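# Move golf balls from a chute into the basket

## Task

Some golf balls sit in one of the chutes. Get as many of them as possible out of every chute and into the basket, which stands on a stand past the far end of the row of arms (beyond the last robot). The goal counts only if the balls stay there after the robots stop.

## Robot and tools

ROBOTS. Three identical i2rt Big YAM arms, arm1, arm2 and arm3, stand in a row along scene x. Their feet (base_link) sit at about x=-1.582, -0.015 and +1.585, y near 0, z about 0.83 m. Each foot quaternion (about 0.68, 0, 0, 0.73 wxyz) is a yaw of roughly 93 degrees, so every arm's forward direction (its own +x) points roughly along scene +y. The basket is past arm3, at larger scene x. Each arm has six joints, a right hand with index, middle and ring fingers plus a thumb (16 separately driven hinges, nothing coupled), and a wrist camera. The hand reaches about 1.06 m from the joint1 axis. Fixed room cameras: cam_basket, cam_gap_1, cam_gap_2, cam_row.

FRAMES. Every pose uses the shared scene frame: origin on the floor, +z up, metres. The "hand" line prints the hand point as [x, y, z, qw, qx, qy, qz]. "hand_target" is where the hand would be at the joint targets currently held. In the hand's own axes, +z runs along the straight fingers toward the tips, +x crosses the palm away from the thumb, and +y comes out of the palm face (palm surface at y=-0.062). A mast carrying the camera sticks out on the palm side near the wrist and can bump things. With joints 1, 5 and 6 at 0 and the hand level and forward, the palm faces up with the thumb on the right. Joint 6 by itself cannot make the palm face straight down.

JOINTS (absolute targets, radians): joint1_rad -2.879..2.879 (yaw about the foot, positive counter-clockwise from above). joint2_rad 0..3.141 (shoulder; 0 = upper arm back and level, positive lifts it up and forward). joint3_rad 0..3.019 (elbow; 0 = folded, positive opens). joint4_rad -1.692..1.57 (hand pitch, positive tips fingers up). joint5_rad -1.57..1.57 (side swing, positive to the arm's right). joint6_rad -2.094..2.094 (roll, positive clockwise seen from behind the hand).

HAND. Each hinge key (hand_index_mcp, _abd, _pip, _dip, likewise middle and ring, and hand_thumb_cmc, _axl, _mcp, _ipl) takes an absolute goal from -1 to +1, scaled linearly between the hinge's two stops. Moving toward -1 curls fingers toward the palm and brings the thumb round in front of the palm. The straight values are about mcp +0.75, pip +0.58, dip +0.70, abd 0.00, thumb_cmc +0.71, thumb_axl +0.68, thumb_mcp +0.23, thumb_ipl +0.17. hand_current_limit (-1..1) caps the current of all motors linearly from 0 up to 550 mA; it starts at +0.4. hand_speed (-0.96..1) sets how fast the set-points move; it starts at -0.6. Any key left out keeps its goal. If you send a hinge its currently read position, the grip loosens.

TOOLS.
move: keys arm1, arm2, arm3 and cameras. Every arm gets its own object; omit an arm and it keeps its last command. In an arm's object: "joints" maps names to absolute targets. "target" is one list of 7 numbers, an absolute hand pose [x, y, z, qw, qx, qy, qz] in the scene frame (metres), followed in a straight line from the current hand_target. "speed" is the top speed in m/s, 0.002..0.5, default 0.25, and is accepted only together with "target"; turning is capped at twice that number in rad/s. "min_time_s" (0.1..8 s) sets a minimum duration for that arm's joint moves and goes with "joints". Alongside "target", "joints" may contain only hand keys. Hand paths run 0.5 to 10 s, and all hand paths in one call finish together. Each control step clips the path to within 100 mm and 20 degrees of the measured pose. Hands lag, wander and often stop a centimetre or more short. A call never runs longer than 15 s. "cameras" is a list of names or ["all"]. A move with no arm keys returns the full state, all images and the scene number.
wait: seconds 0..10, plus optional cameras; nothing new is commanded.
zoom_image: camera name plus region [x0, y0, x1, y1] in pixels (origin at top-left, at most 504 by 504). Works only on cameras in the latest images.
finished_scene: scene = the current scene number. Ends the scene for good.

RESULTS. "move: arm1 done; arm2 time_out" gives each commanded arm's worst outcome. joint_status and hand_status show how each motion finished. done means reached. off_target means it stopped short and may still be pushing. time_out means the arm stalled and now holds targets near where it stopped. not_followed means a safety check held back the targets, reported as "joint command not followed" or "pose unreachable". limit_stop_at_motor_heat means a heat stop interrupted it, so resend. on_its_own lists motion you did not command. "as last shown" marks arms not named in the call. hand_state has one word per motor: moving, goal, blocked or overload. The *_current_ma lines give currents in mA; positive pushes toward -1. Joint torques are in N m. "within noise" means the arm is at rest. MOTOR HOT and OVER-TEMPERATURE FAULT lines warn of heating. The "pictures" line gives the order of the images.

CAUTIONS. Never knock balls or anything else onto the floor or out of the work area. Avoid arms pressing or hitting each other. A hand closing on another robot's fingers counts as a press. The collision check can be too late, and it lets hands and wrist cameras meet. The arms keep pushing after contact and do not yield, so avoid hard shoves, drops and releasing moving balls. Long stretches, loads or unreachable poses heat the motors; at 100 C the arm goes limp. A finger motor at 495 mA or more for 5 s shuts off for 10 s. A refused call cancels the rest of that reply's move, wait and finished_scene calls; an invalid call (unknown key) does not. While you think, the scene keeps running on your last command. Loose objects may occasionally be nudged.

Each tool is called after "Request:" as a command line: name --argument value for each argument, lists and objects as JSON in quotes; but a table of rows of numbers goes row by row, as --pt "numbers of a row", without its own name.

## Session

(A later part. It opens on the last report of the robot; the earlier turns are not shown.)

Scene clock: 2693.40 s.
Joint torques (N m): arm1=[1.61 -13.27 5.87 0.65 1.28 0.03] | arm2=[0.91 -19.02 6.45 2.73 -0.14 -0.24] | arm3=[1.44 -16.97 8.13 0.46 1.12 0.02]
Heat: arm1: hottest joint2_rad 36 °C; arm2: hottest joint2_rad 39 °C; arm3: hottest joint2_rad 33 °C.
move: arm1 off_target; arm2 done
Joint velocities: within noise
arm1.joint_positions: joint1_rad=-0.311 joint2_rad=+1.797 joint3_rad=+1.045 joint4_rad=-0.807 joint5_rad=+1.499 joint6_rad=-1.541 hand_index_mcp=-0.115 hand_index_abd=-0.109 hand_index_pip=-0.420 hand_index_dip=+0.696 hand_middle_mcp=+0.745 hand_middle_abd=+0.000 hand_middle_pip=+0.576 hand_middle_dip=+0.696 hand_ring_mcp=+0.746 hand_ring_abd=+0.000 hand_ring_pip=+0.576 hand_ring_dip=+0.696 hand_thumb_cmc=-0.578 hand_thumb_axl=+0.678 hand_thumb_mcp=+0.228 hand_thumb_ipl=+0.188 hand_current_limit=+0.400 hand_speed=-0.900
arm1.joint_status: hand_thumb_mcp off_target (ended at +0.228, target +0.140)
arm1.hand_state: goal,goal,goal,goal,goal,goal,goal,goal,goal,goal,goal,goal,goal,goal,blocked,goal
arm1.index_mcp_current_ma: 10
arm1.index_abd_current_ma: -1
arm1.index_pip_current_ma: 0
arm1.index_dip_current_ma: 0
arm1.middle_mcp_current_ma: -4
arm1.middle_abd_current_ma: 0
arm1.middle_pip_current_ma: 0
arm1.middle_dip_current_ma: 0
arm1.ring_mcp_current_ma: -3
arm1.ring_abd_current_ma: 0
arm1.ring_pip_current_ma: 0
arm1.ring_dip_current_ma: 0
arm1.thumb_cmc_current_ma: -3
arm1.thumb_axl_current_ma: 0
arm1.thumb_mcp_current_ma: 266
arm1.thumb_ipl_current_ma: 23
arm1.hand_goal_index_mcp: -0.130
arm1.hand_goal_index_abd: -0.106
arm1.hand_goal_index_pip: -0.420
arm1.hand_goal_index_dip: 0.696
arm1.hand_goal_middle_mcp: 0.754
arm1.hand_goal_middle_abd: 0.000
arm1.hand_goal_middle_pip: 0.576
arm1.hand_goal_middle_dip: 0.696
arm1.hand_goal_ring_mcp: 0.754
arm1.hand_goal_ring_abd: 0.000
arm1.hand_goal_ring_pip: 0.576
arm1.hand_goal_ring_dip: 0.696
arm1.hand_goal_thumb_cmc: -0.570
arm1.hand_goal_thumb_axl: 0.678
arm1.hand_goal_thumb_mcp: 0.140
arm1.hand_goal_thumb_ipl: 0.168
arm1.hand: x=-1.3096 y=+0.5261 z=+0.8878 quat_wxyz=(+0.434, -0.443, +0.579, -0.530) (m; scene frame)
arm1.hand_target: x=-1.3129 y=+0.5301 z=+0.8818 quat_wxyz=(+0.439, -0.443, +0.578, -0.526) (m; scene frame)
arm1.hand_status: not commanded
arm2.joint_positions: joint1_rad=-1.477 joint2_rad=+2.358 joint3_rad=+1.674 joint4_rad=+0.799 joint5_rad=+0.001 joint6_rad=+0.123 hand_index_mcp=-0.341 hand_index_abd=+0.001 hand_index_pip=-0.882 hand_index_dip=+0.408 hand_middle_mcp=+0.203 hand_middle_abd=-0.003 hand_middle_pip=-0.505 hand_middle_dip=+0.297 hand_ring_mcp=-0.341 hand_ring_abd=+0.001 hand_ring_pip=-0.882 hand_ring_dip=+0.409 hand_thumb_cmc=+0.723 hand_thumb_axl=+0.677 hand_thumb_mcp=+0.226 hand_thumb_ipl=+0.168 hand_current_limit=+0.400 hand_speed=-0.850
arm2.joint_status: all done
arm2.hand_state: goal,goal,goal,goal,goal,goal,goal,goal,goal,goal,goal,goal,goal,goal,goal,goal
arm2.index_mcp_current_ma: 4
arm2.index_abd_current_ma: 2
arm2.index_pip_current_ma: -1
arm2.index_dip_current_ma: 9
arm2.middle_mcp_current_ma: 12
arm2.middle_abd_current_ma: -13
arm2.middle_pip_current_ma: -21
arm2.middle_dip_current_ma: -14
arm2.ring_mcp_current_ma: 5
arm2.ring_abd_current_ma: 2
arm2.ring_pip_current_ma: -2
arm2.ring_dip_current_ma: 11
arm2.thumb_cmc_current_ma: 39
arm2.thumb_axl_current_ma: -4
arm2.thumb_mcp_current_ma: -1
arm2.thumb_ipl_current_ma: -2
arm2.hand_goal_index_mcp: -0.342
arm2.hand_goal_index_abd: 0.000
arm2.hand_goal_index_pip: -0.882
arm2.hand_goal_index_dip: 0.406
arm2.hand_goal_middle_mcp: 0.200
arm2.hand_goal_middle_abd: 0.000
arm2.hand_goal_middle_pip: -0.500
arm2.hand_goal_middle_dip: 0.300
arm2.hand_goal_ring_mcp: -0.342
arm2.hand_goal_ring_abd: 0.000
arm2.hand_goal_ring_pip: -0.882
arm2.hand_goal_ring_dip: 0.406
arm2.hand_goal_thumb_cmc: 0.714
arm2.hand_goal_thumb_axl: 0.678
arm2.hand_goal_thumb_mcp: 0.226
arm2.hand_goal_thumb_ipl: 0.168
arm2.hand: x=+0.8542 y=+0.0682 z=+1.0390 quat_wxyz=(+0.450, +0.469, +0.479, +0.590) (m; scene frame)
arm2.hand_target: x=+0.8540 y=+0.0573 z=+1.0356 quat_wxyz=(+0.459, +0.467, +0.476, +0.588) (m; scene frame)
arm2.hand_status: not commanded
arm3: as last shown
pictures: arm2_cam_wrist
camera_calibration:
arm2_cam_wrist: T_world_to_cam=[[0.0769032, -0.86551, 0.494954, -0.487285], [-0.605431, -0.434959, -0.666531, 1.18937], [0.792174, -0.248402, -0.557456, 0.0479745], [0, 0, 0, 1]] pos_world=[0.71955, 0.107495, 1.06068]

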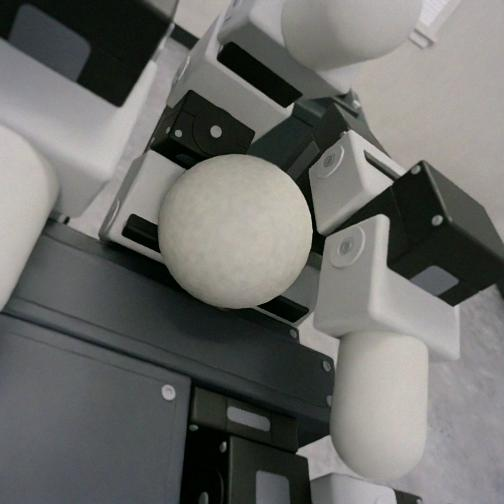

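Request:
move --arm1 '{"joints":{"hand_index_mcp":-0.21,"hand_thumb_mcp":0.12}}' --arm2 '{"joints":{"hand_middle_mcp":0.75,"hand_middle_pip":0.3,"hand_middle_dip":0.696}}' --cameras '[]'

Request:
move --arm1 '{"joints":{"hand_index_mcp":-0.30,"hand_thumb_mcp":0.10}}' --arm2 '{"joints":{"hand_speed":-0.93,"hand_index_mcp":0.75,"hand_index_pip":0.576,"hand_index_dip":0.696,"hand_middle_pip":0.576}}' --cameras '["arm2_cam_wrist"]'

Scene clock: 2698.37 s.
Joint torques (N m): arm1=[1.61 -13.27 5.89 0.65 1.2 0.02] | arm2=[0.91 -19.08 6.5 2.73 -0.14 -0.24] | arm3=[1.44 -16.97 8.12 0.46 1.11 0.02]
Heat: arm1: hottest joint2_rad 36 °C; arm2: hottest joint2_rad 39 °C; arm3: hottest joint2_rad 33 °C.
move: arm1 off_target; arm2 done
Joint velocities: within noise
arm1.joint_positions: joint1_rad=-0.311 joint2_rad=+1.797 joint3_rad=+1.045 joint4_rad=-0.807 joint5_rad=+1.501 joint6_rad=-1.541 hand_index_mcp=-0.123 hand_index_abd=-0.109 hand_index_pip=-0.414 hand_index_dip=+0.698 hand_middle_mcp=+0.745 hand_middle_abd=+0.000 hand_middle_pip=+0.576 hand_middle_dip=+0.696 hand_ring_mcp=+0.746 hand_ring_abd=+0.000 hand_ring_pip=+0.576 hand_ring_dip=+0.696 hand_thumb_cmc=-0.578 hand_thumb_axl=+0.678 hand_thumb_mcp=+0.223 hand_thumb_ipl=+0.194 hand_current_limit=+0.400 hand_speed=-0.900
arm1.joint_status: hand_index_mcp off_target (ended at -0.123, target -0.210); hand_thumb_mcp off_target (ended at +0.223, target +0.120)
arm1.hand_state: blocked,goal,goal,goal,goal,goal,goal,goal,goal,goal,goal,goal,goal,goal,blocked,blocked
arm1.index_mcp_current_ma: 189
arm1.index_abd_current_ma: -1
arm1.index_pip_current_ma: 2
arm1.index_dip_current_ma: 0
arm1.middle_mcp_current_ma: -4
arm1.middle_abd_current_ma: 0
arm1.middle_pip_current_ma: 0
arm1.middle_dip_current_ma: 0
arm1.ring_mcp_current_ma: -3
arm1.ring_abd_current_ma: 0
arm1.ring_pip_current_ma: 0
arm1.ring_dip_current_ma: 0
arm1.thumb_cmc_current_ma: -4
arm1.thumb_axl_current_ma: 0
arm1.thumb_mcp_current_ma: 349
arm1.thumb_ipl_current_ma: 37
arm1.hand_goal_index_mcp: -0.210
arm1.hand_goal_index_abd: -0.106
arm1.hand_goal_index_pip: -0.420
arm1.hand_goal_index_dip: 0.696
arm1.hand_goal_middle_mcp: 0.754
arm1.hand_goal_middle_abd: 0.000
arm1.hand_goal_middle_pip: 0.576
arm1.hand_goal_middle_dip: 0.696
arm1.hand_goal_ring_mcp: 0.754
arm1.hand_goal_ring_abd: 0.000
arm1.hand_goal_ring_pip: 0.576
arm1.hand_goal_ring_dip: 0.696
arm1.hand_goal_thumb_cmc: -0.570
arm1.hand_goal_thumb_axl: 0.678
arm1.hand_goal_thumb_mcp: 0.120
arm1.hand_goal_thumb_ipl: 0.168
arm1.hand: x=-1.3094 y=+0.5260 z=+0.8882 quat_wxyz=(+0.435, -0.442, +0.578, -0.530) (m; scene frame)
arm1.hand_target: x=-1.3129 y=+0.5300 z=+0.8818 quat_wxyz=(+0.439, -0.443, +0.578, -0.527) (m; scene frame)
arm1.hand_status: not commanded
arm2.joint_positions: joint1_rad=-1.477 joint2_rad=+2.358 joint3_rad=+1.674 joint4_rad=+0.799 joint5_rad=+0.001 joint6_rad=+0.123 hand_index_mcp=-0.341 hand_index_abd=+0.001 hand_index_pip=-0.882 hand_index_dip=+0.408 hand_middle_mcp=+0.758 hand_middle_abd=-0.003 hand_middle_pip=+0.300 hand_middle_dip=+0.694 hand_ring_mcp=-0.341 hand_ring_abd=+0.001 hand_ring_pip=-0.882 hand_ring_dip=+0.409 hand_thumb_cmc=+0.723 hand_thumb_axl=+0.677 hand_thumb_mcp=+0.226 hand_thumb_ipl=+0.168 hand_current_limit=+0.400 hand_speed=-0.850
arm2.joint_status: all done
arm2.hand_state: goal,goal,goal,goal,goal,goal,goal,goal,goal,goal,goal,goal,goal,goal,goal,goal
arm2.index_mcp_current_ma: 4
arm2.index_abd_current_ma: 2
arm2.index_pip_current_ma: -1
arm2.index_dip_current_ma: 9
arm2.middle_mcp_current_ma: 37
arm2.middle_abd_current_ma: -12
arm2.middle_pip_current_ma: -1
arm2.middle_dip_current_ma: -10
arm2.ring_mcp_current_ma: 5
arm2.ring_abd_current_ma: 2
arm2.ring_pip_current_ma: -2
arm2.ring_dip_current_ma: 11
arm2.thumb_cmc_current_ma: 39
arm2.thumb_axl_current_ma: -4
arm2.thumb_mcp_current_ma: -1
arm2.thumb_ipl_current_ma: -2
arm2.hand_goal_index_mcp: -0.342
arm2.hand_goal_index_abd: 0.000
arm2.hand_goal_index_pip: -0.882
arm2.hand_goal_index_dip: 0.406
arm2.hand_goal_middle_mcp: 0.750
arm2.hand_goal_middle_abd: 0.000
arm2.hand_goal_middle_pip: 0.300
arm2.hand_goal_middle_dip: 0.696
arm2.hand_goal_ring_mcp: -0.342
arm2.hand_goal_ring_abd: 0.000
arm2.hand_goal_ring_pip: -0.882
arm2.hand_goal_ring_dip: 0.406
arm2.hand_goal_thumb_cmc: 0.714
arm2.hand_goal_thumb_axl: 0.678
arm2.hand_goal_thumb_mcp: 0.226
arm2.hand_goal_thumb_ipl: 0.168
arm2.hand: x=+0.8542 y=+0.0682 z=+1.0390 quat_wxyz=(+0.450, +0.469, +0.479, +0.590) (m; scene frame)
arm2.hand_target: x=+0.8540 y=+0.0573 z=+1.0356 quat_wxyz=(+0.459, +0.467, +0.476, +0.588) (m; scene frame)
arm2.hand_status: not commanded
arm3: as last shown
pictures: none
No camera images: "cameras" was empty.

Scene clock: 2704.67 s.
Joint torques (N m): arm1=[1.67 -13.27 5.87 0.68 1.13 0] | arm2=[0.97 -19.25 6.46 2.65 -0.15 -0.21] | arm3=[1.55 -16.91 8.12 0.44 1.12 0.02]
Heat: arm1: hottest joint2_rad 35 °C; arm2: hottest joint2_rad 39 °C; arm3: hottest joint2_rad 33 °C.
move: arm1 off_target; arm2 done
Joint velocities: within noise
arm1.joint_positions: joint1_rad=-0.311 joint2_rad=+1.797 joint3_rad=+1.045 joint4_rad=-0.807 joint5_rad=+1.503 joint6_rad=-1.538 hand_index_mcp=-0.137 hand_index_abd=-0.107 hand_index_pip=-0.403 hand_index_dip=+0.705 hand_middle_mcp=+0.745 hand_middle_abd=+0.000 hand_middle_pip=+0.576 hand_middle_dip=+0.696 hand_ring_mcp=+0.746 hand_ring_abd=+0.000 hand_ring_pip=+0.576 hand_ring_dip=+0.696 hand_thumb_cmc=-0.580 hand_thumb_axl=+0.678 hand_thumb_mcp=+0.223 hand_thumb_ipl=+0.199 hand_current_limit=+0.400 hand_speed=-0.900
arm1.joint_status: hand_index_mcp off_target (ended at -0.137, target -0.300); hand_thumb_mcp off_target (ended at +0.223, target +0.100)
arm1.hand_state: blocked,goal,goal,goal,goal,goal,goal,goal,goal,goal,goal,goal,goal,goal,blocked,blocked
arm1.index_mcp_current_ma: 385
arm1.index_abd_current_ma: 0
arm1.index_pip_current_ma: 11
arm1.index_dip_current_ma: 4
arm1.middle_mcp_current_ma: -4
arm1.middle_abd_current_ma: 0
arm1.middle_pip_current_ma: 0
arm1.middle_dip_current_ma: 0
arm1.ring_mcp_current_ma: -3
arm1.ring_abd_current_ma: 0
arm1.ring_pip_current_ma: 0
arm1.ring_dip_current_ma: 0
arm1.thumb_cmc_current_ma: -4
arm1.thumb_axl_current_ma: 0
arm1.thumb_mcp_current_ma: 385
arm1.thumb_ipl_current_ma: 49
arm1.hand_goal_index_mcp: -0.300
arm1.hand_goal_index_abd: -0.106
arm1.hand_goal_index_pip: -0.420
arm1.hand_goal_index_dip: 0.696
arm1.hand_goal_middle_mcp: 0.754
arm1.hand_goal_middle_abd: 0.000
arm1.hand_goal_middle_pip: 0.576
arm1.hand_goal_middle_dip: 0.696
arm1.hand_goal_ring_mcp: 0.754
arm1.hand_goal_ring_abd: 0.000
arm1.hand_goal_ring_pip: 0.576
arm1.hand_goal_ring_dip: 0.696
arm1.hand_goal_thumb_cmc: -0.570
arm1.hand_goal_thumb_axl: 0.678
arm1.hand_goal_thumb_mcp: 0.100
arm1.hand_goal_thumb_ipl: 0.168
arm1.hand: x=-1.3092 y=+0.5262 z=+0.8886 quat_wxyz=(+0.436, -0.441, +0.578, -0.530) (m; scene frame)
arm1.hand_target: x=-1.3129 y=+0.5300 z=+0.8818 quat_wxyz=(+0.439, -0.443, +0.578, -0.526) (m; scene frame)
arm1.hand_status: not commanded
arm2.joint_positions: joint1_rad=-1.477 joint2_rad=+2.358 joint3_rad=+1.674 joint4_rad=+0.799 joint5_rad=+0.001 joint6_rad=+0.123 hand_index_mcp=+0.759 hand_index_abd=+0.001 hand_index_pip=+0.576 hand_index_dip=+0.694 hand_middle_mcp=+0.758 hand_middle_abd=-0.003 hand_middle_pip=+0.576 hand_middle_dip=+0.694 hand_ring_mcp=-0.341 hand_ring_abd=+0.001 hand_ring_pip=-0.882 hand_ring_dip=+0.409 hand_thumb_cmc=+0.723 hand_thumb_axl=+0.677 hand_thumb_mcp=+0.226 hand_thumb_ipl=+0.168 hand_current_limit=+0.400 hand_speed=-0.930
arm2.joint_status: all done
arm2.hand_state: goal,goal,goal,goal,goal,goal,goal,goal,goal,goal,goal,goal,goal,goal,goal,goal
arm2.index_mcp_current_ma: 41
arm2.index_abd_current_ma: 2
arm2.index_pip_current_ma: -1
arm2.index_dip_current_ma: -10
arm2.middle_mcp_current_ma: 37
arm2.middle_abd_current_ma: -11
arm2.middle_pip_current_ma: -1
arm2.middle_dip_current_ma: -10
arm2.ring_mcp_current_ma: 5
arm2.ring_abd_current_ma: 2
arm2.ring_pip_current_ma: -2
arm2.ring_dip_current_ma: 11
arm2.thumb_cmc_current_ma: 39
arm2.thumb_axl_current_ma: -4
arm2.thumb_mcp_current_ma: -1
arm2.thumb_ipl_current_ma: -2
arm2.hand_goal_index_mcp: 0.750
arm2.hand_goal_index_abd: 0.000
arm2.hand_goal_index_pip: 0.576
arm2.hand_goal_index_dip: 0.696
arm2.hand_goal_middle_mcp: 0.750
arm2.hand_goal_middle_abd: 0.000
arm2.hand_goal_middle_pip: 0.576
arm2.hand_goal_middle_dip: 0.696
arm2.hand_goal_ring_mcp: -0.342
arm2.hand_goal_ring_abd: 0.000
arm2.hand_goal_ring_pip: -0.882
arm2.hand_goal_ring_dip: 0.406
arm2.hand_goal_thumb_cmc: 0.714
arm2.hand_goal_thumb_axl: 0.678
arm2.hand_goal_thumb_mcp: 0.226
arm2.hand_goal_thumb_ipl: 0.168
arm2.hand: x=+0.8542 y=+0.0682 z=+1.0390 quat_wxyz=(+0.450, +0.469, +0.479, +0.590) (m; scene frame)
arm2.hand_target: x=+0.8540 y=+0.0573 z=+1.0356 quat_wxyz=(+0.459, +0.467, +0.476, +0.588) (m; scene frame)
arm2.hand_status: not commanded
arm3: as last shown
pictures: arm2_cam_wrist
camera_calibration:
arm2_cam_wrist: T_world_to_cam=[[0.0769032, -0.86551, 0.494954, -0.487285], [-0.605431, -0.434959, -0.666531, 1.18937], [0.792174, -0.248402, -0.557456, 0.0479745], [0, 0, 0, 1]] pos_world=[0.71955, 0.107495, 1.06068]

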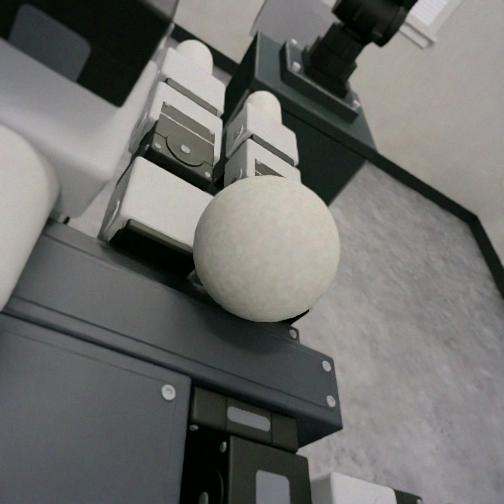

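Request:
move --arm1 '{"joints":{"joint2_rad":1.678,"joint3_rad":1.059,"joint4_rad":-0.938},"min_time_s":3}' --arm2 '{"joints":{"hand_speed":-0.85,"hand_ring_mcp":0.75,"hand_ring_pip":0.576,"hand_ring_dip":0.696}}' --arm3 '{"joints":{"joint1_rad":1.448,"joint2_rad":2.29,"joint3_rad":2.40,"joint4_rad":-1.40,"joint5_rad":1.565,"joint6_rad":-1.86,"hand_index_mcp":-0.16,"hand_thumb_mcp":0.28},"min_time_s":5}' --cameras '["cam_gap_1","arm2_cam_wrist","arm1_cam_wrist"]'

Request:
zoom_image --camera "cam_gap_1" --region '[0, 30, 90, 120]'

Scene clock: 2714.50 s.
Joint torques (N m): arm1=[1.61 -15.38 7.57 -0.46 1.21 -0.01] | arm2=[0.97 -19.6 6.6 2.81 -0.15 -0.23] | arm3=[0.62 -21.6 12.79 1.16 1.14 -0.1]
Heat: arm1: hottest joint2_rad 35 °C; arm2: hottest joint2_rad 39 °C; arm3: hottest joint2_rad 33 °C.
move: arm1 done; arm2 done; arm3 done
Joint velocities: within noise
arm1.joint_positions: joint1_rad=-0.311 joint2_rad=+1.701 joint3_rad=+1.045 joint4_rad=-0.928 joint5_rad=+1.501 joint6_rad=-1.537 hand_index_mcp=-0.142 hand_index_abd=-0.103 hand_index_pip=-0.391 hand_index_dip=+0.713 hand_middle_mcp=+0.745 hand_middle_abd=+0.000 hand_middle_pip=+0.576 hand_middle_dip=+0.696 hand_ring_mcp=+0.746 hand_ring_abd=+0.000 hand_ring_pip=+0.576 hand_ring_dip=+0.696 hand_thumb_cmc=-0.580 hand_thumb_axl=+0.678 hand_thumb_mcp=+0.223 hand_thumb_ipl=+0.199 hand_current_limit=+0.400 hand_speed=-0.900
arm1.joint_status: all done
arm1.hand_state: blocked,goal,blocked,goal,goal,goal,goal,goal,goal,goal,goal,goal,goal,goal,blocked,blocked
arm1.index_mcp_current_ma: 385
arm1.index_abd_current_ma: 0
arm1.index_pip_current_ma: 27
arm1.index_dip_current_ma: 11
arm1.middle_mcp_current_ma: -4
arm1.middle_abd_current_ma: 0
arm1.middle_pip_current_ma: 0
arm1.middle_dip_current_ma: 0
arm1.ring_mcp_current_ma: -3
arm1.ring_abd_current_ma: 0
arm1.ring_pip_current_ma: 0
arm1.ring_dip_current_ma: 0
arm1.thumb_cmc_current_ma: -4
arm1.thumb_axl_current_ma: 0
arm1.thumb_mcp_current_ma: 385
arm1.thumb_ipl_current_ma: 49
arm1.hand_goal_index_mcp: -0.300
arm1.hand_goal_index_abd: -0.106
arm1.hand_goal_index_pip: -0.420
arm1.hand_goal_index_dip: 0.696
arm1.hand_goal_middle_mcp: 0.754
arm1.hand_goal_middle_abd: 0.000
arm1.hand_goal_middle_pip: 0.576
arm1.hand_goal_middle_dip: 0.696
arm1.hand_goal_ring_mcp: 0.754
arm1.hand_goal_ring_abd: 0.000
arm1.hand_goal_ring_pip: 0.576
arm1.hand_goal_ring_dip: 0.696
arm1.hand_goal_thumb_cmc: -0.570
arm1.hand_goal_thumb_axl: 0.678
arm1.hand_goal_thumb_mcp: 0.100
arm1.hand_goal_thumb_ipl: 0.168
arm1.hand: x=-1.3131 y=+0.5122 z=+0.9289 quat_wxyz=(+0.429, -0.447, +0.574, -0.535) (m; scene frame)
arm1.hand_target: x=-1.3158 y=+0.5198 z=+0.9434 quat_wxyz=(+0.440, -0.441, +0.579, -0.525) (m; scene frame)
arm1.hand_status: not commanded
arm2.joint_positions: joint1_rad=-1.477 joint2_rad=+2.358 joint3_rad=+1.674 joint4_rad=+0.799 joint5_rad=+0.001 joint6_rad=+0.123 hand_index_mcp=+0.759 hand_index_abd=+0.001 hand_index_pip=+0.576 hand_index_dip=+0.694 hand_middle_mcp=+0.758 hand_middle_abd=-0.003 hand_middle_pip=+0.576 hand_middle_dip=+0.694 hand_ring_mcp=+0.759 hand_ring_abd=+0.001 hand_ring_pip=+0.576 hand_ring_dip=+0.693 hand_thumb_cmc=+0.723 hand_thumb_axl=+0.677 hand_thumb_mcp=+0.226 hand_thumb_ipl=+0.168 hand_current_limit=+0.400 hand_speed=-0.850
arm2.joint_status: all done
arm2.hand_state: goal,goal,goal,goal,goal,goal,goal,goal,goal,goal,goal,goal,goal,goal,goal,goal
arm2.index_mcp_current_ma: 41
arm2.index_abd_current_ma: 2
arm2.index_pip_current_ma: -1
arm2.index_dip_current_ma: -10
arm2.middle_mcp_current_ma: 37
arm2.middle_abd_current_ma: -11
arm2.middle_pip_current_ma: -1
arm2.middle_dip_current_ma: -10
arm2.ring_mcp_current_ma: 43
arm2.ring_abd_current_ma: 2
arm2.ring_pip_current_ma: -1
arm2.ring_dip_current_ma: -12
arm2.thumb_cmc_current_ma: 39
arm2.thumb_axl_current_ma: -4
arm2.thumb_mcp_current_ma: -1
arm2.thumb_ipl_current_ma: -2
arm2.hand_goal_index_mcp: 0.750
arm2.hand_goal_index_abd: 0.000
arm2.hand_goal_index_pip: 0.576
arm2.hand_goal_index_dip: 0.696
arm2.hand_goal_middle_mcp: 0.750
arm2.hand_goal_middle_abd: 0.000
arm2.hand_goal_middle_pip: 0.576
arm2.hand_goal_middle_dip: 0.696
arm2.hand_goal_ring_mcp: 0.750
arm2.hand_goal_ring_abd: 0.000
arm2.hand_goal_ring_pip: 0.576
arm2.hand_goal_ring_dip: 0.696
arm2.hand_goal_thumb_cmc: 0.714
arm2.hand_goal_thumb_axl: 0.678
arm2.hand_goal_thumb_mcp: 0.226
arm2.hand_goal_thumb_ipl: 0.168
arm2.hand: x=+0.8542 y=+0.0682 z=+1.0390 quat_wxyz=(+0.450, +0.469, +0.479, +0.590) (m; scene frame)
arm2.hand_target: x=+0.8540 y=+0.0573 z=+1.0356 quat_wxyz=(+0.459, +0.467, +0.476, +0.588) (m; scene frame)
arm2.hand_status: not commanded
arm3.joint_positions: joint1_rad=+1.458 joint2_rad=+2.269 joint3_rad=+2.349 joint4_rad=-1.412 joint5_rad=+1.563 joint6_rad=-1.853 hand_index_mcp=-0.161 hand_index_abd=-0.103 hand_index_pip=+0.065 hand_index_dip=+0.699 hand_middle_mcp=+0.973 hand_middle_abd=-0.001 hand_middle_pip=+0.575 hand_middle_dip=+0.696 hand_ring_mcp=+0.973 hand_ring_abd=-0.002 hand_ring_pip=+0.575 hand_ring_dip=+0.693 hand_thumb_cmc=-0.568 hand_thumb_axl=+0.677 hand_thumb_mcp=+0.282 hand_thumb_ipl=+0.170 hand_current_limit=+0.400 hand_speed=-0.600
arm3.joint_status: all done
arm3.hand_state: goal,goal,goal,goal,goal,goal,goal,goal,goal,goal,goal,goal,goal,goal,goal,goal
arm3.index_mcp_current_ma: 0
arm3.index_abd_current_ma: 1
arm3.index_pip_current_ma: 1
arm3.index_dip_current_ma: 1
arm3.middle_mcp_current_ma: -3
arm3.middle_abd_current_ma: 0
arm3.middle_pip_current_ma: 0
arm3.middle_dip_current_ma: 0
arm3.ring_mcp_current_ma: -4
arm3.ring_abd_current_ma: 0
arm3.ring_pip_current_ma: 0
arm3.ring_dip_current_ma: -1
arm3.thumb_cmc_current_ma: 0
arm3.thumb_axl_current_ma: 0
arm3.thumb_mcp_current_ma: 0
arm3.thumb_ipl_current_ma: 1
arm3.hand_goal_index_mcp: -0.160
arm3.hand_goal_index_abd: -0.106
arm3.hand_goal_index_pip: 0.062
arm3.hand_goal_index_dip: 0.696
arm3.hand_goal_middle_mcp: 0.980
arm3.hand_goal_middle_abd: 0.000
arm3.hand_goal_middle_pip: 0.576
arm3.hand_goal_middle_dip: 0.696
arm3.hand_goal_ring_mcp: 0.980
arm3.hand_goal_ring_abd: 0.000
arm3.hand_goal_ring_pip: 0.576
arm3.hand_goal_ring_dip: 0.696
arm3.hand_goal_thumb_cmc: -0.570
arm3.hand_goal_thumb_axl: 0.678
arm3.hand_goal_thumb_mcp: 0.280
arm3.hand_goal_thumb_ipl: 0.168
arm3.hand: x=+0.8570 y=+0.1289 z=+1.0742 quat_wxyz=(+0.704, -0.710, -0.003, -0.027) (m; scene frame)
arm3.hand_target: x=+0.8492 y=+0.1368 z=+1.0815 quat_wxyz=(+0.705, -0.709, +0.013, -0.018) (m; scene frame)
arm3.hand_status: not commanded
pictures: arm1_cam_wrist, arm2_cam_wrist, cam_gap_1
camera_calibration:
arm1_cam_wrist: T_world_to_cam=[[0.201756, 0.751327, -0.628333, 0.502158], [-0.588501, 0.605801, 0.535418, -1.62854], [0.782919, 0.261751, 0.56438, 0.492455], [0, 0, 0, 1]] pos_world=[-1.44526, 0.480382, 0.909538]
arm2_cam_wrist: T_world_to_cam=[[0.0769032, -0.86551, 0.494954, -0.487285], [-0.605431, -0.434959, -0.666531, 1.18937], [0.792174, -0.248402, -0.557456, 0.0479745], [0, 0, 0, 1]] pos_world=[0.71955, 0.107495, 1.06068]

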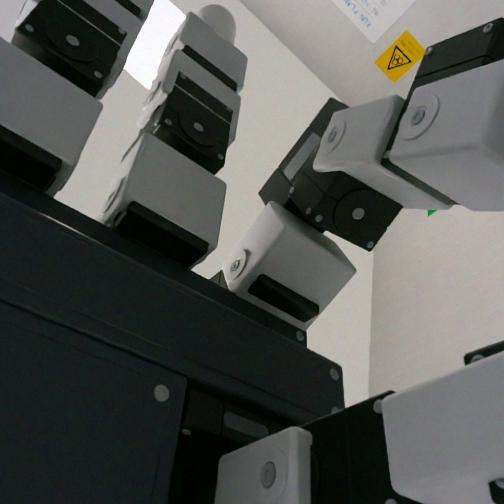

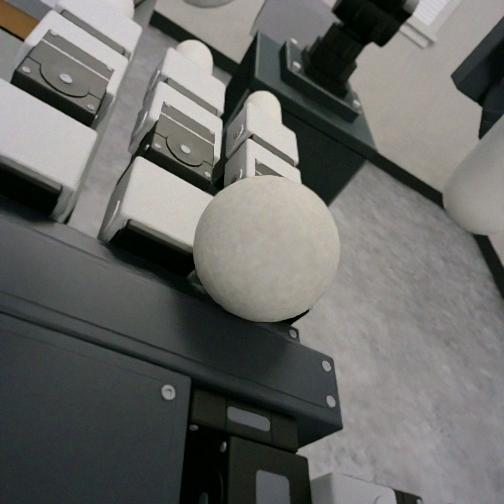

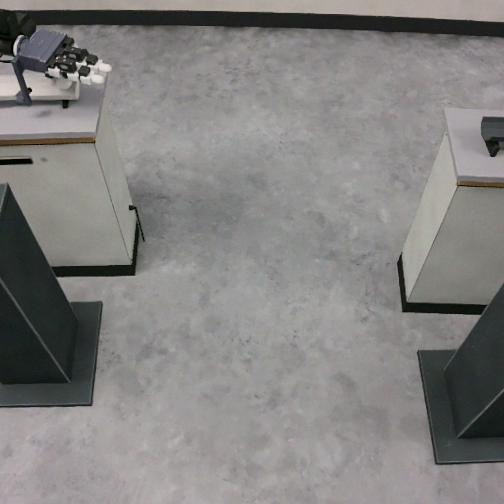

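Scaled by 5.600.

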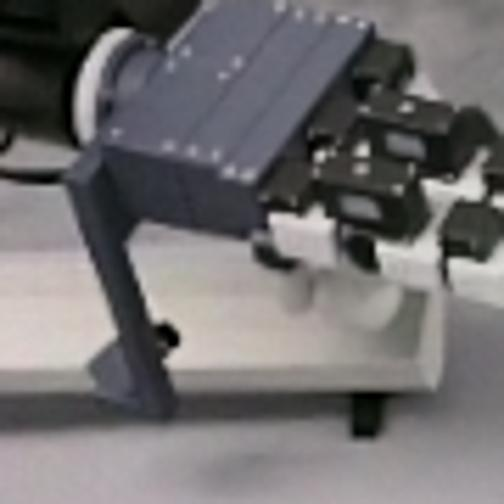

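Request:
move --arm1 '{"joints":{"joint2_rad":1.17,"joint3_rad":1.05,"joint4_rad":-1.40},"min_time_s":4}' --arm3 '{"joints":{"joint3_rad":2.22,"joint4_rad":-1.265},"min_time_s":3}' --cameras '["cam_gap_1","arm2_cam_wrist"]'

Request:
zoom_image --camera "cam_gap_1" --region '[0, 0, 120, 120]'

Request:
move --arm1 '{"joints":{"joint1_rad":-1.52,"joint2_rad":1.4,"joint3_rad":1.5,"joint4_rad":-1.62,"joint5_rad":1.5,"joint6_rad":-1.57},"min_time_s":5}' --arm3 '{"joints":{"hand_speed":-0.9,"hand_index_mcp":-0.25,"hand_thumb_mcp":0.205}}' --cameras '["arm2_cam_wrist"]'

Request:
move --arm3 '{"joints":{"hand_index_mcp":-0.29,"hand_thumb_mcp":0.17}}' --cameras '["arm2_cam_wrist"]'

Scene clock: 2722.10 s.
Joint torques (N m): arm1=[1.79 -9 8.69 -0.34 1.24 -0.01] | arm2=[0.85 -19.02 6.57 2.82 -0.16 -0.23] | arm3=[0.56 -21.71 8.59 1.18 1.13 -0.09]
Heat: arm1: hottest joint2_rad 35 °C; arm2: hottest joint2_rad 39 °C; arm3: hottest joint3_rad 33 °C.
move: arm1 done; arm3 done
Joint velocities: within noise
arm1.joint_positions: joint1_rad=-0.311 joint2_rad=+1.184 joint3_rad=+1.045 joint4_rad=-1.390 joint5_rad=+1.501 joint6_rad=-1.537 hand_index_mcp=-0.142 hand_index_abd=-0.103 hand_index_pip=-0.391 hand_index_dip=+0.713 hand_middle_mcp=+0.745 hand_middle_abd=+0.000 hand_middle_pip=+0.576 hand_middle_dip=+0.696 hand_ring_mcp=+0.746 hand_ring_abd=+0.000 hand_ring_pip=+0.576 hand_ring_dip=+0.696 hand_thumb_cmc=-0.580 hand_thumb_axl=+0.678 hand_thumb_mcp=+0.223 hand_thumb_ipl=+0.199 hand_current_limit=+0.400 hand_speed=-0.900
arm1.joint_status: all done
arm1.hand_state: blocked,goal,blocked,goal,goal,goal,goal,goal,goal,goal,goal,goal,goal,goal,blocked,blocked
arm1.index_mcp_current_ma: 385
arm1.index_abd_current_ma: 0
arm1.index_pip_current_ma: 27
arm1.index_dip_current_ma: 11
arm1.middle_mcp_current_ma: -4
arm1.middle_abd_current_ma: 0
arm1.middle_pip_current_ma: 0
arm1.middle_dip_current_ma: 0
arm1.ring_mcp_current_ma: -3
arm1.ring_abd_current_ma: 0
arm1.ring_pip_current_ma: 0
arm1.ring_dip_current_ma: 0
arm1.thumb_cmc_current_ma: -4
arm1.thumb_axl_current_ma: 0
arm1.thumb_mcp_current_ma: 385
arm1.thumb_ipl_current_ma: 49
arm1.hand_goal_index_mcp: -0.300
arm1.hand_goal_index_abd: -0.106
arm1.hand_goal_index_pip: -0.420
arm1.hand_goal_index_dip: 0.696
arm1.hand_goal_middle_mcp: 0.754
arm1.hand_goal_middle_abd: 0.000
arm1.hand_goal_middle_pip: 0.576
arm1.hand_goal_middle_dip: 0.696
arm1.hand_goal_ring_mcp: 0.754
arm1.hand_goal_ring_abd: 0.000
arm1.hand_goal_ring_pip: 0.576
arm1.hand_goal_ring_dip: 0.696
arm1.hand_goal_thumb_cmc: -0.570
arm1.hand_goal_thumb_axl: 0.678
arm1.hand_goal_thumb_mcp: 0.100
arm1.hand_goal_thumb_ipl: 0.168
arm1.hand: x=-1.3402 y=+0.4054 z=+1.1207 quat_wxyz=(+0.444, -0.433, +0.586, -0.522) (m; scene frame)
arm1.hand_target: x=-1.3435 y=+0.4055 z=+1.1274 quat_wxyz=(+0.451, -0.431, +0.587, -0.516) (m; scene frame)
arm1.hand_status: not commanded
arm2: as last shown
arm3.joint_positions: joint1_rad=+1.458 joint2_rad=+2.269 joint3_rad=+2.223 joint4_rad=-1.277 joint5_rad=+1.563 joint6_rad=-1.853 hand_index_mcp=-0.161 hand_index_abd=-0.103 hand_index_pip=+0.065 hand_index_dip=+0.699 hand_middle_mcp=+0.973 hand_middle_abd=-0.001 hand_middle_pip=+0.575 hand_middle_dip=+0.696 hand_ring_mcp=+0.973 hand_ring_abd=-0.002 hand_ring_pip=+0.575 hand_ring_dip=+0.693 hand_thumb_cmc=-0.568 hand_thumb_axl=+0.677 hand_thumb_mcp=+0.282 hand_thumb_ipl=+0.170 hand_current_limit=+0.400 hand_speed=-0.600
arm3.joint_status: all done
arm3.hand_state: goal,goal,goal,goal,goal,goal,goal,goal,goal,goal,goal,goal,goal,goal,goal,goal
arm3.index_mcp_current_ma: 0
arm3.index_abd_current_ma: 1
arm3.index_pip_current_ma: 1
arm3.index_dip_current_ma: 1
arm3.middle_mcp_current_ma: -3
arm3.middle_abd_current_ma: 0
arm3.middle_pip_current_ma: 0
arm3.middle_dip_current_ma: 0
arm3.ring_mcp_current_ma: -4
arm3.ring_abd_current_ma: 0
arm3.ring_pip_current_ma: 0
arm3.ring_dip_current_ma: -1
arm3.thumb_cmc_current_ma: 0
arm3.thumb_axl_current_ma: 0
arm3.thumb_mcp_current_ma: 0
arm3.thumb_ipl_current_ma: 1
arm3.hand_goal_index_mcp: -0.160
arm3.hand_goal_index_abd: -0.106
arm3.hand_goal_index_pip: 0.062
arm3.hand_goal_index_dip: 0.696
arm3.hand_goal_middle_mcp: 0.980
arm3.hand_goal_middle_abd: 0.000
arm3.hand_goal_middle_pip: 0.576
arm3.hand_goal_middle_dip: 0.696
arm3.hand_goal_ring_mcp: 0.980
arm3.hand_goal_ring_abd: 0.000
arm3.hand_goal_ring_pip: 0.576
arm3.hand_goal_ring_dip: 0.696
arm3.hand_goal_thumb_cmc: -0.570
arm3.hand_goal_thumb_axl: 0.678
arm3.hand_goal_thumb_mcp: 0.280
arm3.hand_goal_thumb_ipl: 0.168
arm3.hand: x=+0.8547 y=+0.1290 z=+1.0265 quat_wxyz=(+0.704, -0.710, +0.000, -0.024) (m; scene frame)
arm3.hand_target: x=+0.8548 y=+0.1365 z=+1.0112 quat_wxyz=(+0.704, -0.709, -0.003, -0.034) (m; scene frame)
arm3.hand_status: not commanded
pictures: arm2_cam_wrist, cam_gap_1
camera_calibration:
arm2_cam_wrist: T_world_to_cam=[[0.0769032, -0.86551, 0.494954, -0.487285], [-0.605431, -0.434959, -0.666531, 1.18937], [0.792174, -0.248402, -0.557456, 0.0479745], [0, 0, 0, 1]] pos_world=[0.71955, 0.107495, 1.06068]

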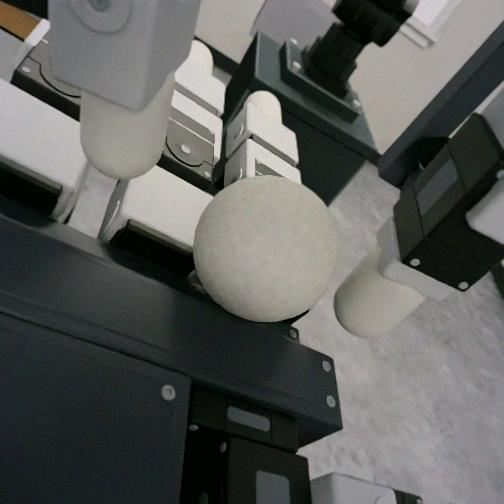

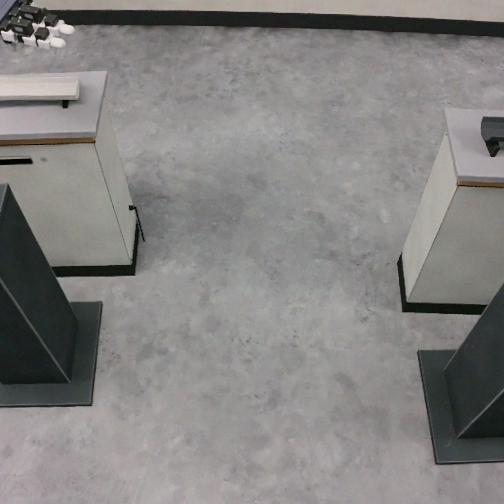

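Scaled by 4.200.

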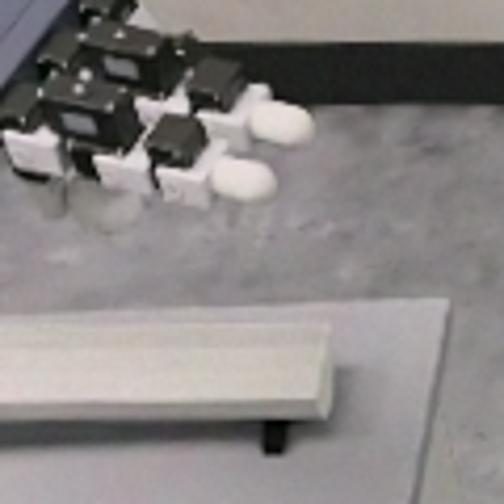

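Scene clock: 2727.53 s.
Joint torques (N m): arm1=[0.26 -9.93 12.77 -0.38 1.21 -0.15] | arm2=[0.56 -19.08 6.63 2.8 -0.09 -0.23] | arm3=[0.56 -21.6 8.61 1.14 1.13 -0.09]
Heat: arm1: hottest joint2_rad 35 °C; arm2: hottest joint2_rad 40 °C; arm3: hottest joint2_rad 32 °C.
move: arm1 done; arm3 done
Joint velocities: within noise
arm1.joint_positions: joint1_rad=-1.509 joint2_rad=+1.389 joint3_rad=+1.445 joint4_rad=-1.610 joint5_rad=+1.500 joint6_rad=-1.561 hand_index_mcp=-0.142 hand_index_abd=-0.103 hand_index_pip=-0.391 hand_index_dip=+0.713 hand_middle_mcp=+0.745 hand_middle_abd=+0.000 hand_middle_pip=+0.576 hand_middle_dip=+0.696 hand_ring_mcp=+0.746 hand_ring_abd=+0.000 hand_ring_pip=+0.576 hand_ring_dip=+0.696 hand_thumb_cmc=-0.580 hand_thumb_axl=+0.678 hand_thumb_mcp=+0.223 hand_thumb_ipl=+0.199 hand_current_limit=+0.400 hand_speed=-0.900
arm1.joint_status: all done
arm1.hand_state: blocked,goal,blocked,goal,goal,goal,goal,goal,goal,goal,goal,goal,goal,goal,blocked,blocked
arm1.index_mcp_current_ma: 385
arm1.index_abd_current_ma: 0
arm1.index_pip_current_ma: 28
arm1.index_dip_current_ma: 11
arm1.middle_mcp_current_ma: -4
arm1.middle_abd_current_ma: 0
arm1.middle_pip_current_ma: 0
arm1.middle_dip_current_ma: 0
arm1.ring_mcp_current_ma: -3
arm1.ring_abd_current_ma: 0
arm1.ring_pip_current_ma: 0
arm1.ring_dip_current_ma: 0
arm1.thumb_cmc_current_ma: -4
arm1.thumb_axl_current_ma: 0
arm1.thumb_mcp_current_ma: 385
arm1.thumb_ipl_current_ma: 49
arm1.hand_goal_index_mcp: -0.300
arm1.hand_goal_index_abd: -0.106
arm1.hand_goal_index_pip: -0.420
arm1.hand_goal_index_dip: 0.696
arm1.hand_goal_middle_mcp: 0.754
arm1.hand_goal_middle_abd: 0.000
arm1.hand_goal_middle_pip: 0.576
arm1.hand_goal_middle_dip: 0.696
arm1.hand_goal_ring_mcp: 0.754
arm1.hand_goal_ring_abd: 0.000
arm1.hand_goal_ring_pip: 0.576
arm1.hand_goal_ring_dip: 0.696
arm1.hand_goal_thumb_cmc: -0.570
arm1.hand_goal_thumb_axl: 0.678
arm1.hand_goal_thumb_mcp: 0.100
arm1.hand_goal_thumb_ipl: 0.168
arm1.hand: x=-1.1378 y=-0.0043 z=+1.2076 quat_wxyz=(+0.061, -0.040, +0.727, -0.683) (m; scene frame)
arm1.hand_target: x=-1.1313 y=-0.0082 z=+1.2249 quat_wxyz=(+0.066, -0.028, +0.728, -0.682) (m; scene frame)
arm1.hand_status: not commanded
arm2: as last shown
arm2.joint_positions: joint1_rad=-1.477 joint2_rad=+2.358 joint3_rad=+1.674 joint4_rad=+0.799 joint5_rad=-0.001 joint6_rad=+0.122 hand_index_mcp=+0.759 hand_index_abd=+0.001 hand_index_pip=+0.576 hand_index_dip=+0.694 hand_middle_mcp=+0.758 hand_middle_abd=-0.003 hand_middle_pip=+0.576 hand_middle_dip=+0.694 hand_ring_mcp=+0.759 hand_ring_abd=+0.001 hand_ring_pip=+0.576 hand_ring_dip=+0.693 hand_thumb_cmc=+0.723 hand_thumb_axl=+0.677 hand_thumb_mcp=+0.226 hand_thumb_ipl=+0.168 hand_current_limit=+0.400 hand_speed=-0.850
arm2.index_mcp_current_ma: 43
arm2.hand: x=+0.8543 y=+0.0686 z=+1.0387 quat_wxyz=(+0.450, +0.468, +0.480, +0.590) (m; scene frame)
arm2.hand_target: x=+0.8541 y=+0.0574 z=+1.0354 quat_wxyz=(+0.459, +0.467, +0.476, +0.588) (m; scene frame)
arm3.joint_positions: joint1_rad=+1.458 joint2_rad=+2.269 joint3_rad=+2.223 joint4_rad=-1.277 joint5_rad=+1.563 joint6_rad=-1.853 hand_index_mcp=-0.250 hand_index_abd=-0.103 hand_index_pip=+0.065 hand_index_dip=+0.699 hand_middle_mcp=+0.973 hand_middle_abd=-0.001 hand_middle_pip=+0.575 hand_middle_dip=+0.696 hand_ring_mcp=+0.973 hand_ring_abd=-0.002 hand_ring_pip=+0.575 hand_ring_dip=+0.693 hand_thumb_cmc=-0.568 hand_thumb_axl=+0.677 hand_thumb_mcp=+0.215 hand_thumb_ipl=+0.170 hand_current_limit=+0.400 hand_speed=-0.900
arm3.joint_status: all done
arm3.hand_state: goal,goal,goal,goal,goal,goal,goal,goal,goal,goal,goal,goal,goal,goal,goal,goal
arm3.index_mcp_current_ma: 0
arm3.index_abd_current_ma: 1
arm3.index_pip_current_ma: 1
arm3.index_dip_current_ma: 1
arm3.middle_mcp_current_ma: -3
arm3.middle_abd_current_ma: 0
arm3.middle_pip_current_ma: 0
arm3.middle_dip_current_ma: 0
arm3.ring_mcp_current_ma: -4
arm3.ring_abd_current_ma: 0
arm3.ring_pip_current_ma: 0
arm3.ring_dip_current_ma: -1
arm3.thumb_cmc_current_ma: 0
arm3.thumb_axl_current_ma: 0
arm3.thumb_mcp_current_ma: 7
arm3.thumb_ipl_current_ma: 1
arm3.hand_goal_index_mcp: -0.250
arm3.hand_goal_index_abd: -0.106
arm3.hand_goal_index_pip: 0.062
arm3.hand_goal_index_dip: 0.696
arm3.hand_goal_middle_mcp: 0.980
arm3.hand_goal_middle_abd: 0.000
arm3.hand_goal_middle_pip: 0.576
arm3.hand_goal_middle_dip: 0.696
arm3.hand_goal_ring_mcp: 0.980
arm3.hand_goal_ring_abd: 0.000
arm3.hand_goal_ring_pip: 0.576
arm3.hand_goal_ring_dip: 0.696
arm3.hand_goal_thumb_cmc: -0.570
arm3.hand_goal_thumb_axl: 0.678
arm3.hand_goal_thumb_mcp: 0.206
arm3.hand_goal_thumb_ipl: 0.168
arm3.hand: x=+0.8547 y=+0.1290 z=+1.0265 quat_wxyz=(+0.704, -0.710, +0.000, -0.024) (m; scene frame)
arm3.hand_target: x=+0.8548 y=+0.1365 z=+1.0112 quat_wxyz=(+0.704, -0.709, -0.003, -0.034) (m; scene frame)
arm3.hand_status: not commanded
pictures: arm2_cam_wrist
camera_calibration:
arm2_cam_wrist: T_world_to_cam=[[0.0786964, -0.865023, 0.495522, -0.488998], [-0.604834, -0.436555, -0.66603, 1.18842], [0.792454, -0.247294, -0.557551, 0.047611], [0, 0, 0, 1]] pos_world=[0.71955, 0.107591, 1.06038]

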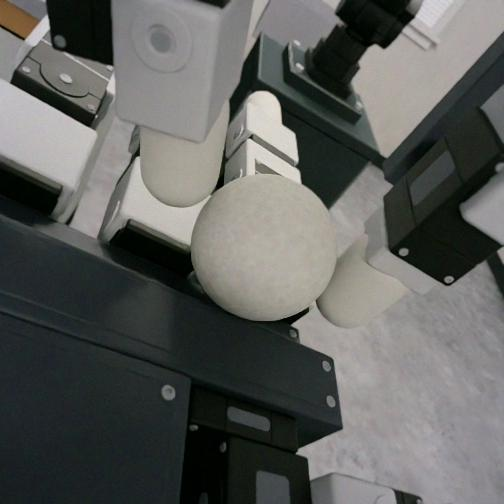

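Scene clock: 2728.03 s.
Joint torques (N m): arm1=[0.21 -10.05 12.78 -0.39 1.21 -0.15] | arm2=[1.08 -19.43 6.5 2.92 -0.09 -0.24] | arm3=[0.56 -21.66 8.59 1.16 1.13 -0.09]
Heat: arm1: hottest joint2_rad 35 °C; arm2: hottest joint2_rad 40 °C; arm3: hottest joint2_rad 32 °C.
move: arm3 off_target
Joint velocities: within noise
arm1, arm2: as last shown
arm1.hand_target: x=-1.1314 y=-0.0082 z=+1.2250 quat_wxyz=(+0.066, -0.027, +0.728, -0.682) (m; scene frame)
arm3.joint_positions: joint1_rad=+1.458 joint2_rad=+2.269 joint3_rad=+2.223 joint4_rad=-1.277 joint5_rad=+1.563 joint6_rad=-1.853 hand_index_mcp=-0.262 hand_index_abd=-0.103 hand_index_pip=+0.069 hand_index_dip=+0.699 hand_middle_mcp=+0.973 hand_middle_abd=-0.001 hand_middle_pip=+0.575 hand_middle_dip=+0.696 hand_ring_mcp=+0.973 hand_ring_abd=-0.002 hand_ring_pip=+0.575 hand_ring_dip=+0.693 hand_thumb_cmc=-0.568 hand_thumb_axl=+0.677 hand_thumb_mcp=+0.209 hand_thumb_ipl=+0.175 hand_current_limit=+0.400 hand_speed=-0.900
arm3.joint_status: hand_index_mcp off_target (ended at -0.262, target -0.290); hand_thumb_mcp off_target (ended at +0.209, target +0.170)
arm3.hand_state: blocked,goal,goal,goal,goal,goal,goal,goal,goal,goal,goal,goal,goal,goal,blocked,goal
arm3.index_mcp_current_ma: 34
arm3.index_abd_current_ma: 1
arm3.index_pip_current_ma: 3
arm3.index_dip_current_ma: 1
arm3.middle_mcp_current_ma: -3
arm3.middle_abd_current_ma: 0
arm3.middle_pip_current_ma: 0
arm3.middle_dip_current_ma: 0
arm3.ring_mcp_current_ma: -4
arm3.ring_abd_current_ma: 0
arm3.ring_pip_current_ma: 0
arm3.ring_dip_current_ma: -1
arm3.thumb_cmc_current_ma: 0
arm3.thumb_axl_current_ma: 0
arm3.thumb_mcp_current_ma: 77
arm3.thumb_ipl_current_ma: 5
arm3.hand_goal_index_mcp: -0.290
arm3.hand_goal_index_abd: -0.106
arm3.hand_goal_index_pip: 0.062
arm3.hand_goal_index_dip: 0.696
arm3.hand_goal_middle_mcp: 0.980
arm3.hand_goal_middle_abd: 0.000
arm3.hand_goal_middle_pip: 0.576
arm3.hand_goal_middle_dip: 0.696
arm3.hand_goal_ring_mcp: 0.980
arm3.hand_goal_ring_abd: 0.000
arm3.hand_goal_ring_pip: 0.576
arm3.hand_goal_ring_dip: 0.696
arm3.hand_goal_thumb_cmc: -0.570
arm3.hand_goal_thumb_axl: 0.678
arm3.hand_goal_thumb_mcp: 0.170
arm3.hand_goal_thumb_ipl: 0.168
arm3.hand: x=+0.8547 y=+0.1290 z=+1.0265 quat_wxyz=(+0.704, -0.710, +0.000, -0.024) (m; scene frame)
arm3.hand_target: x=+0.8548 y=+0.1365 z=+1.0112 quat_wxyz=(+0.704, -0.709, -0.003, -0.034) (m; scene frame)
arm3.hand_status: not commanded
pictures: arm2_cam_wrist
camera_calibration:
arm2_cam_wrist: T_world_to_cam=[[0.0786964, -0.865023, 0.495522, -0.488998], [-0.604834, -0.436555, -0.66603, 1.18842], [0.792454, -0.247294, -0.557551, 0.047611], [0, 0, 0, 1]] pos_world=[0.71955, 0.107591, 1.06038]

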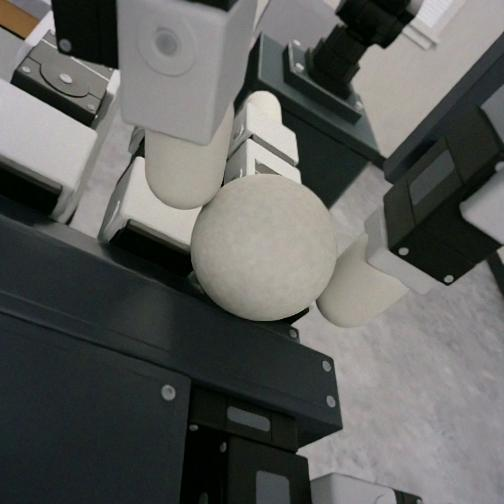

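Request:
move --arm3 '{"joints":{"hand_index_mcp":-0.39,"hand_thumb_mcp":0.08,"hand_index_pip":0.03,"hand_thumb_ipl":0.14}}' --cameras '[]'

Request:
move --arm3 '{"joints":{"joint3_rad":2.4,"joint4_rad":-1.40},"min_time_s":3}' --cameras '["arm2_cam_wrist"]'

Scene clock: 2731.20 s.
Joint torques (N m): arm1=[0.26 -9.99 12.78 -0.34 1.21 -0.15] | arm2=[0.79 -19.31 6.58 2.86 -0.03 -0.22] | arm3=[0.56 -21.66 8.59 1.16 1.12 -0.09]
Heat: arm1: hottest joint2_rad 35 °C; arm2: hottest joint2_rad 40 °C; arm3: hottest joint2_rad 32 °C.
move: arm3 off_target
Joint velocities: within noise
arm1, arm2: as last shown
arm2.joint_positions: joint1_rad=-1.477 joint2_rad=+2.358 joint3_rad=+1.674 joint4_rad=+0.799 joint5_rad=-0.002 joint6_rad=+0.122 hand_index_mcp=+0.759 hand_index_abd=+0.001 hand_index_pip=+0.576 hand_index_dip=+0.694 hand_middle_mcp=+0.758 hand_middle_abd=-0.003 hand_middle_pip=+0.576 hand_middle_dip=+0.694 hand_ring_mcp=+0.759 hand_ring_abd=+0.001 hand_ring_pip=+0.576 hand_ring_dip=+0.693 hand_thumb_cmc=+0.723 hand_thumb_axl=+0.677 hand_thumb_mcp=+0.226 hand_thumb_ipl=+0.168 hand_current_limit=+0.400 hand_speed=-0.850
arm2.hand: x=+0.8543 y=+0.0689 z=+1.0387 quat_wxyz=(+0.450, +0.468, +0.480, +0.590) (m; scene frame)
arm2.hand_target: x=+0.8540 y=+0.0574 z=+1.0356 quat_wxyz=(+0.459, +0.467, +0.476, +0.588) (m; scene frame)
arm3.joint_positions: joint1_rad=+1.458 joint2_rad=+2.269 joint3_rad=+2.223 joint4_rad=-1.277 joint5_rad=+1.563 joint6_rad=-1.853 hand_index_mcp=-0.267 hand_index_abd=-0.103 hand_index_pip=+0.069 hand_index_dip=+0.715 hand_middle_mcp=+0.973 hand_middle_abd=-0.001 hand_middle_pip=+0.575 hand_middle_dip=+0.696 hand_ring_mcp=+0.973 hand_ring_abd=-0.002 hand_ring_pip=+0.575 hand_ring_dip=+0.693 hand_thumb_cmc=-0.568 hand_thumb_axl=+0.677 hand_thumb_mcp=+0.198 hand_thumb_ipl=+0.174 hand_current_limit=+0.400 hand_speed=-0.900
arm3.joint_status: hand_index_mcp off_target (ended at -0.267, target -0.390); hand_index_pip off_target (ended at +0.069, target +0.030); hand_thumb_mcp off_target (ended at +0.198, target +0.080); hand_thumb_ipl off_target (ended at +0.174, target +0.140)
arm3.hand_state: blocked,goal,blocked,goal,goal,goal,goal,goal,goal,goal,goal,goal,goal,goal,blocked,blocked
arm3.index_mcp_current_ma: 360
arm3.index_abd_current_ma: 1
arm3.index_pip_current_ma: 52
arm3.index_dip_current_ma: 16
arm3.middle_mcp_current_ma: -3
arm3.middle_abd_current_ma: 0
arm3.middle_pip_current_ma: 0
arm3.middle_dip_current_ma: 0
arm3.ring_mcp_current_ma: -4
arm3.ring_abd_current_ma: 0
arm3.ring_pip_current_ma: 0
arm3.ring_dip_current_ma: -1
arm3.thumb_cmc_current_ma: 0
arm3.thumb_axl_current_ma: 0
arm3.thumb_mcp_current_ma: 385
arm3.thumb_ipl_current_ma: 66
arm3.hand_goal_index_mcp: -0.390
arm3.hand_goal_index_abd: -0.106
arm3.hand_goal_index_pip: 0.030
arm3.hand_goal_index_dip: 0.696
arm3.hand_goal_middle_mcp: 0.980
arm3.hand_goal_middle_abd: 0.000
arm3.hand_goal_middle_pip: 0.576
arm3.hand_goal_middle_dip: 0.696
arm3.hand_goal_ring_mcp: 0.980
arm3.hand_goal_ring_abd: 0.000
arm3.hand_goal_ring_pip: 0.576
arm3.hand_goal_ring_dip: 0.696
arm3.hand_goal_thumb_cmc: -0.570
arm3.hand_goal_thumb_axl: 0.678
arm3.hand_goal_thumb_mcp: 0.080
arm3.hand_goal_thumb_ipl: 0.140
arm3.hand: x=+0.8547 y=+0.1290 z=+1.0265 quat_wxyz=(+0.704, -0.710, +0.000, -0.024) (m; scene frame)
arm3.hand_target: x=+0.8548 y=+0.1365 z=+1.0112 quat_wxyz=(+0.704, -0.709, -0.003, -0.034) (m; scene frame)
arm3.hand_status: not commanded
pictures: none
No camera images: "cameras" was empty.

Scene clock: 2734.57 s.
Joint torques (N m): arm1=[0.26 -10.11 12.82 -0.36 1.21 -0.15] | arm2=[0.85 -19.37 6.61 2.85 -0.05 -0.21] | arm3=[0.62 -21.71 13.05 0.4 1.13 -0.09]
Heat: arm1: hottest joint2_rad 35 °C; arm2: hottest joint2_rad 40 °C; arm3: hottest joint2_rad 32 °C.
move: arm3 done
Joint velocities: within noise
arm1, arm2: as last shown
arm2.joint_positions: joint1_rad=-1.477 joint2_rad=+2.359 joint3_rad=+1.674 joint4_rad=+0.800 joint5_rad=-0.002 joint6_rad=+0.122 hand_index_mcp=+0.759 hand_index_abd=+0.001 hand_index_pip=+0.576 hand_index_dip=+0.694 hand_middle_mcp=+0.758 hand_middle_abd=-0.003 hand_middle_pip=+0.576 hand_middle_dip=+0.694 hand_ring_mcp=+0.759 hand_ring_abd=+0.001 hand_ring_pip=+0.576 hand_ring_dip=+0.693 hand_thumb_cmc=+0.723 hand_thumb_axl=+0.677 hand_thumb_mcp=+0.226 hand_thumb_ipl=+0.168 hand_current_limit=+0.400 hand_speed=-0.850
arm2.index_mcp_current_ma: 44
arm2.middle_mcp_current_ma: 38
arm2.hand: x=+0.8542 y=+0.0688 z=+1.0378 quat_wxyz=(+0.450, +0.468, +0.480, +0.590) (m; scene frame)
arm2.hand_target: x=+0.8540 y=+0.0574 z=+1.0354 quat_wxyz=(+0.459, +0.467, +0.476, +0.588) (m; scene frame)
arm3.joint_positions: joint1_rad=+1.458 joint2_rad=+2.269 joint3_rad=+2.345 joint4_rad=-1.392 joint5_rad=+1.563 joint6_rad=-1.853 hand_index_mcp=-0.267 hand_index_abd=-0.103 hand_index_pip=+0.078 hand_index_dip=+0.722 hand_middle_mcp=+0.973 hand_middle_abd=-0.001 hand_middle_pip=+0.575 hand_middle_dip=+0.696 hand_ring_mcp=+0.973 hand_ring_abd=-0.002 hand_ring_pip=+0.575 hand_ring_dip=+0.693 hand_thumb_cmc=-0.567 hand_thumb_axl=+0.677 hand_thumb_mcp=+0.188 hand_thumb_ipl=+0.174 hand_current_limit=+0.400 hand_speed=-0.900
arm3.joint_status: all done
arm3.hand_state: blocked,goal,blocked,blocked,goal,goal,goal,goal,goal,goal,goal,goal,goal,goal,blocked,blocked
arm3.index_mcp_current_ma: 360
arm3.index_abd_current_ma: 1
arm3.index_pip_current_ma: 72
arm3.index_dip_current_ma: 27
arm3.middle_mcp_current_ma: -3
arm3.middle_abd_current_ma: 0
arm3.middle_pip_current_ma: 0
arm3.middle_dip_current_ma: 0
arm3.ring_mcp_current_ma: -4
arm3.ring_abd_current_ma: 0
arm3.ring_pip_current_ma: 0
arm3.ring_dip_current_ma: -1
arm3.thumb_cmc_current_ma: 1
arm3.thumb_axl_current_ma: 0
arm3.thumb_mcp_current_ma: 385
arm3.thumb_ipl_current_ma: 66
arm3.hand_goal_index_mcp: -0.390
arm3.hand_goal_index_abd: -0.106
arm3.hand_goal_index_pip: 0.030
arm3.hand_goal_index_dip: 0.696
arm3.hand_goal_middle_mcp: 0.980
arm3.hand_goal_middle_abd: 0.000
arm3.hand_goal_middle_pip: 0.576
arm3.hand_goal_middle_dip: 0.696
arm3.hand_goal_ring_mcp: 0.980
arm3.hand_goal_ring_abd: 0.000
arm3.hand_goal_ring_pip: 0.576
arm3.hand_goal_ring_dip: 0.696
arm3.hand_goal_thumb_cmc: -0.570
arm3.hand_goal_thumb_axl: 0.678
arm3.hand_goal_thumb_mcp: 0.080
arm3.hand_goal_thumb_ipl: 0.140
arm3.hand: x=+0.8543 y=+0.1290 z=+1.0735 quat_wxyz=(+0.704, -0.710, +0.003, -0.021) (m; scene frame)
arm3.hand_target: x=+0.8492 y=+0.1368 z=+1.0815 quat_wxyz=(+0.705, -0.709, +0.013, -0.018) (m; scene frame)
arm3.hand_status: not commanded
pictures: arm2_cam_wrist
camera_calibration:
arm2_cam_wrist: T_world_to_cam=[[0.0795887, -0.864705, 0.495934, -0.489522], [-0.604303, -0.437521, -0.665877, 1.1873], [0.792769, -0.246698, -0.557366, 0.0466708], [0, 0, 0, 1]] pos_world=[0.71945, 0.10769, 1.05938]

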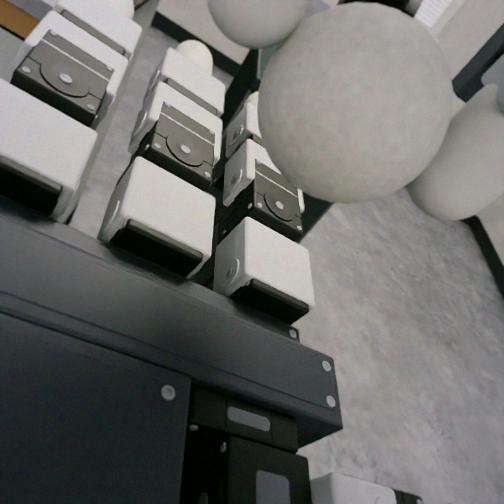

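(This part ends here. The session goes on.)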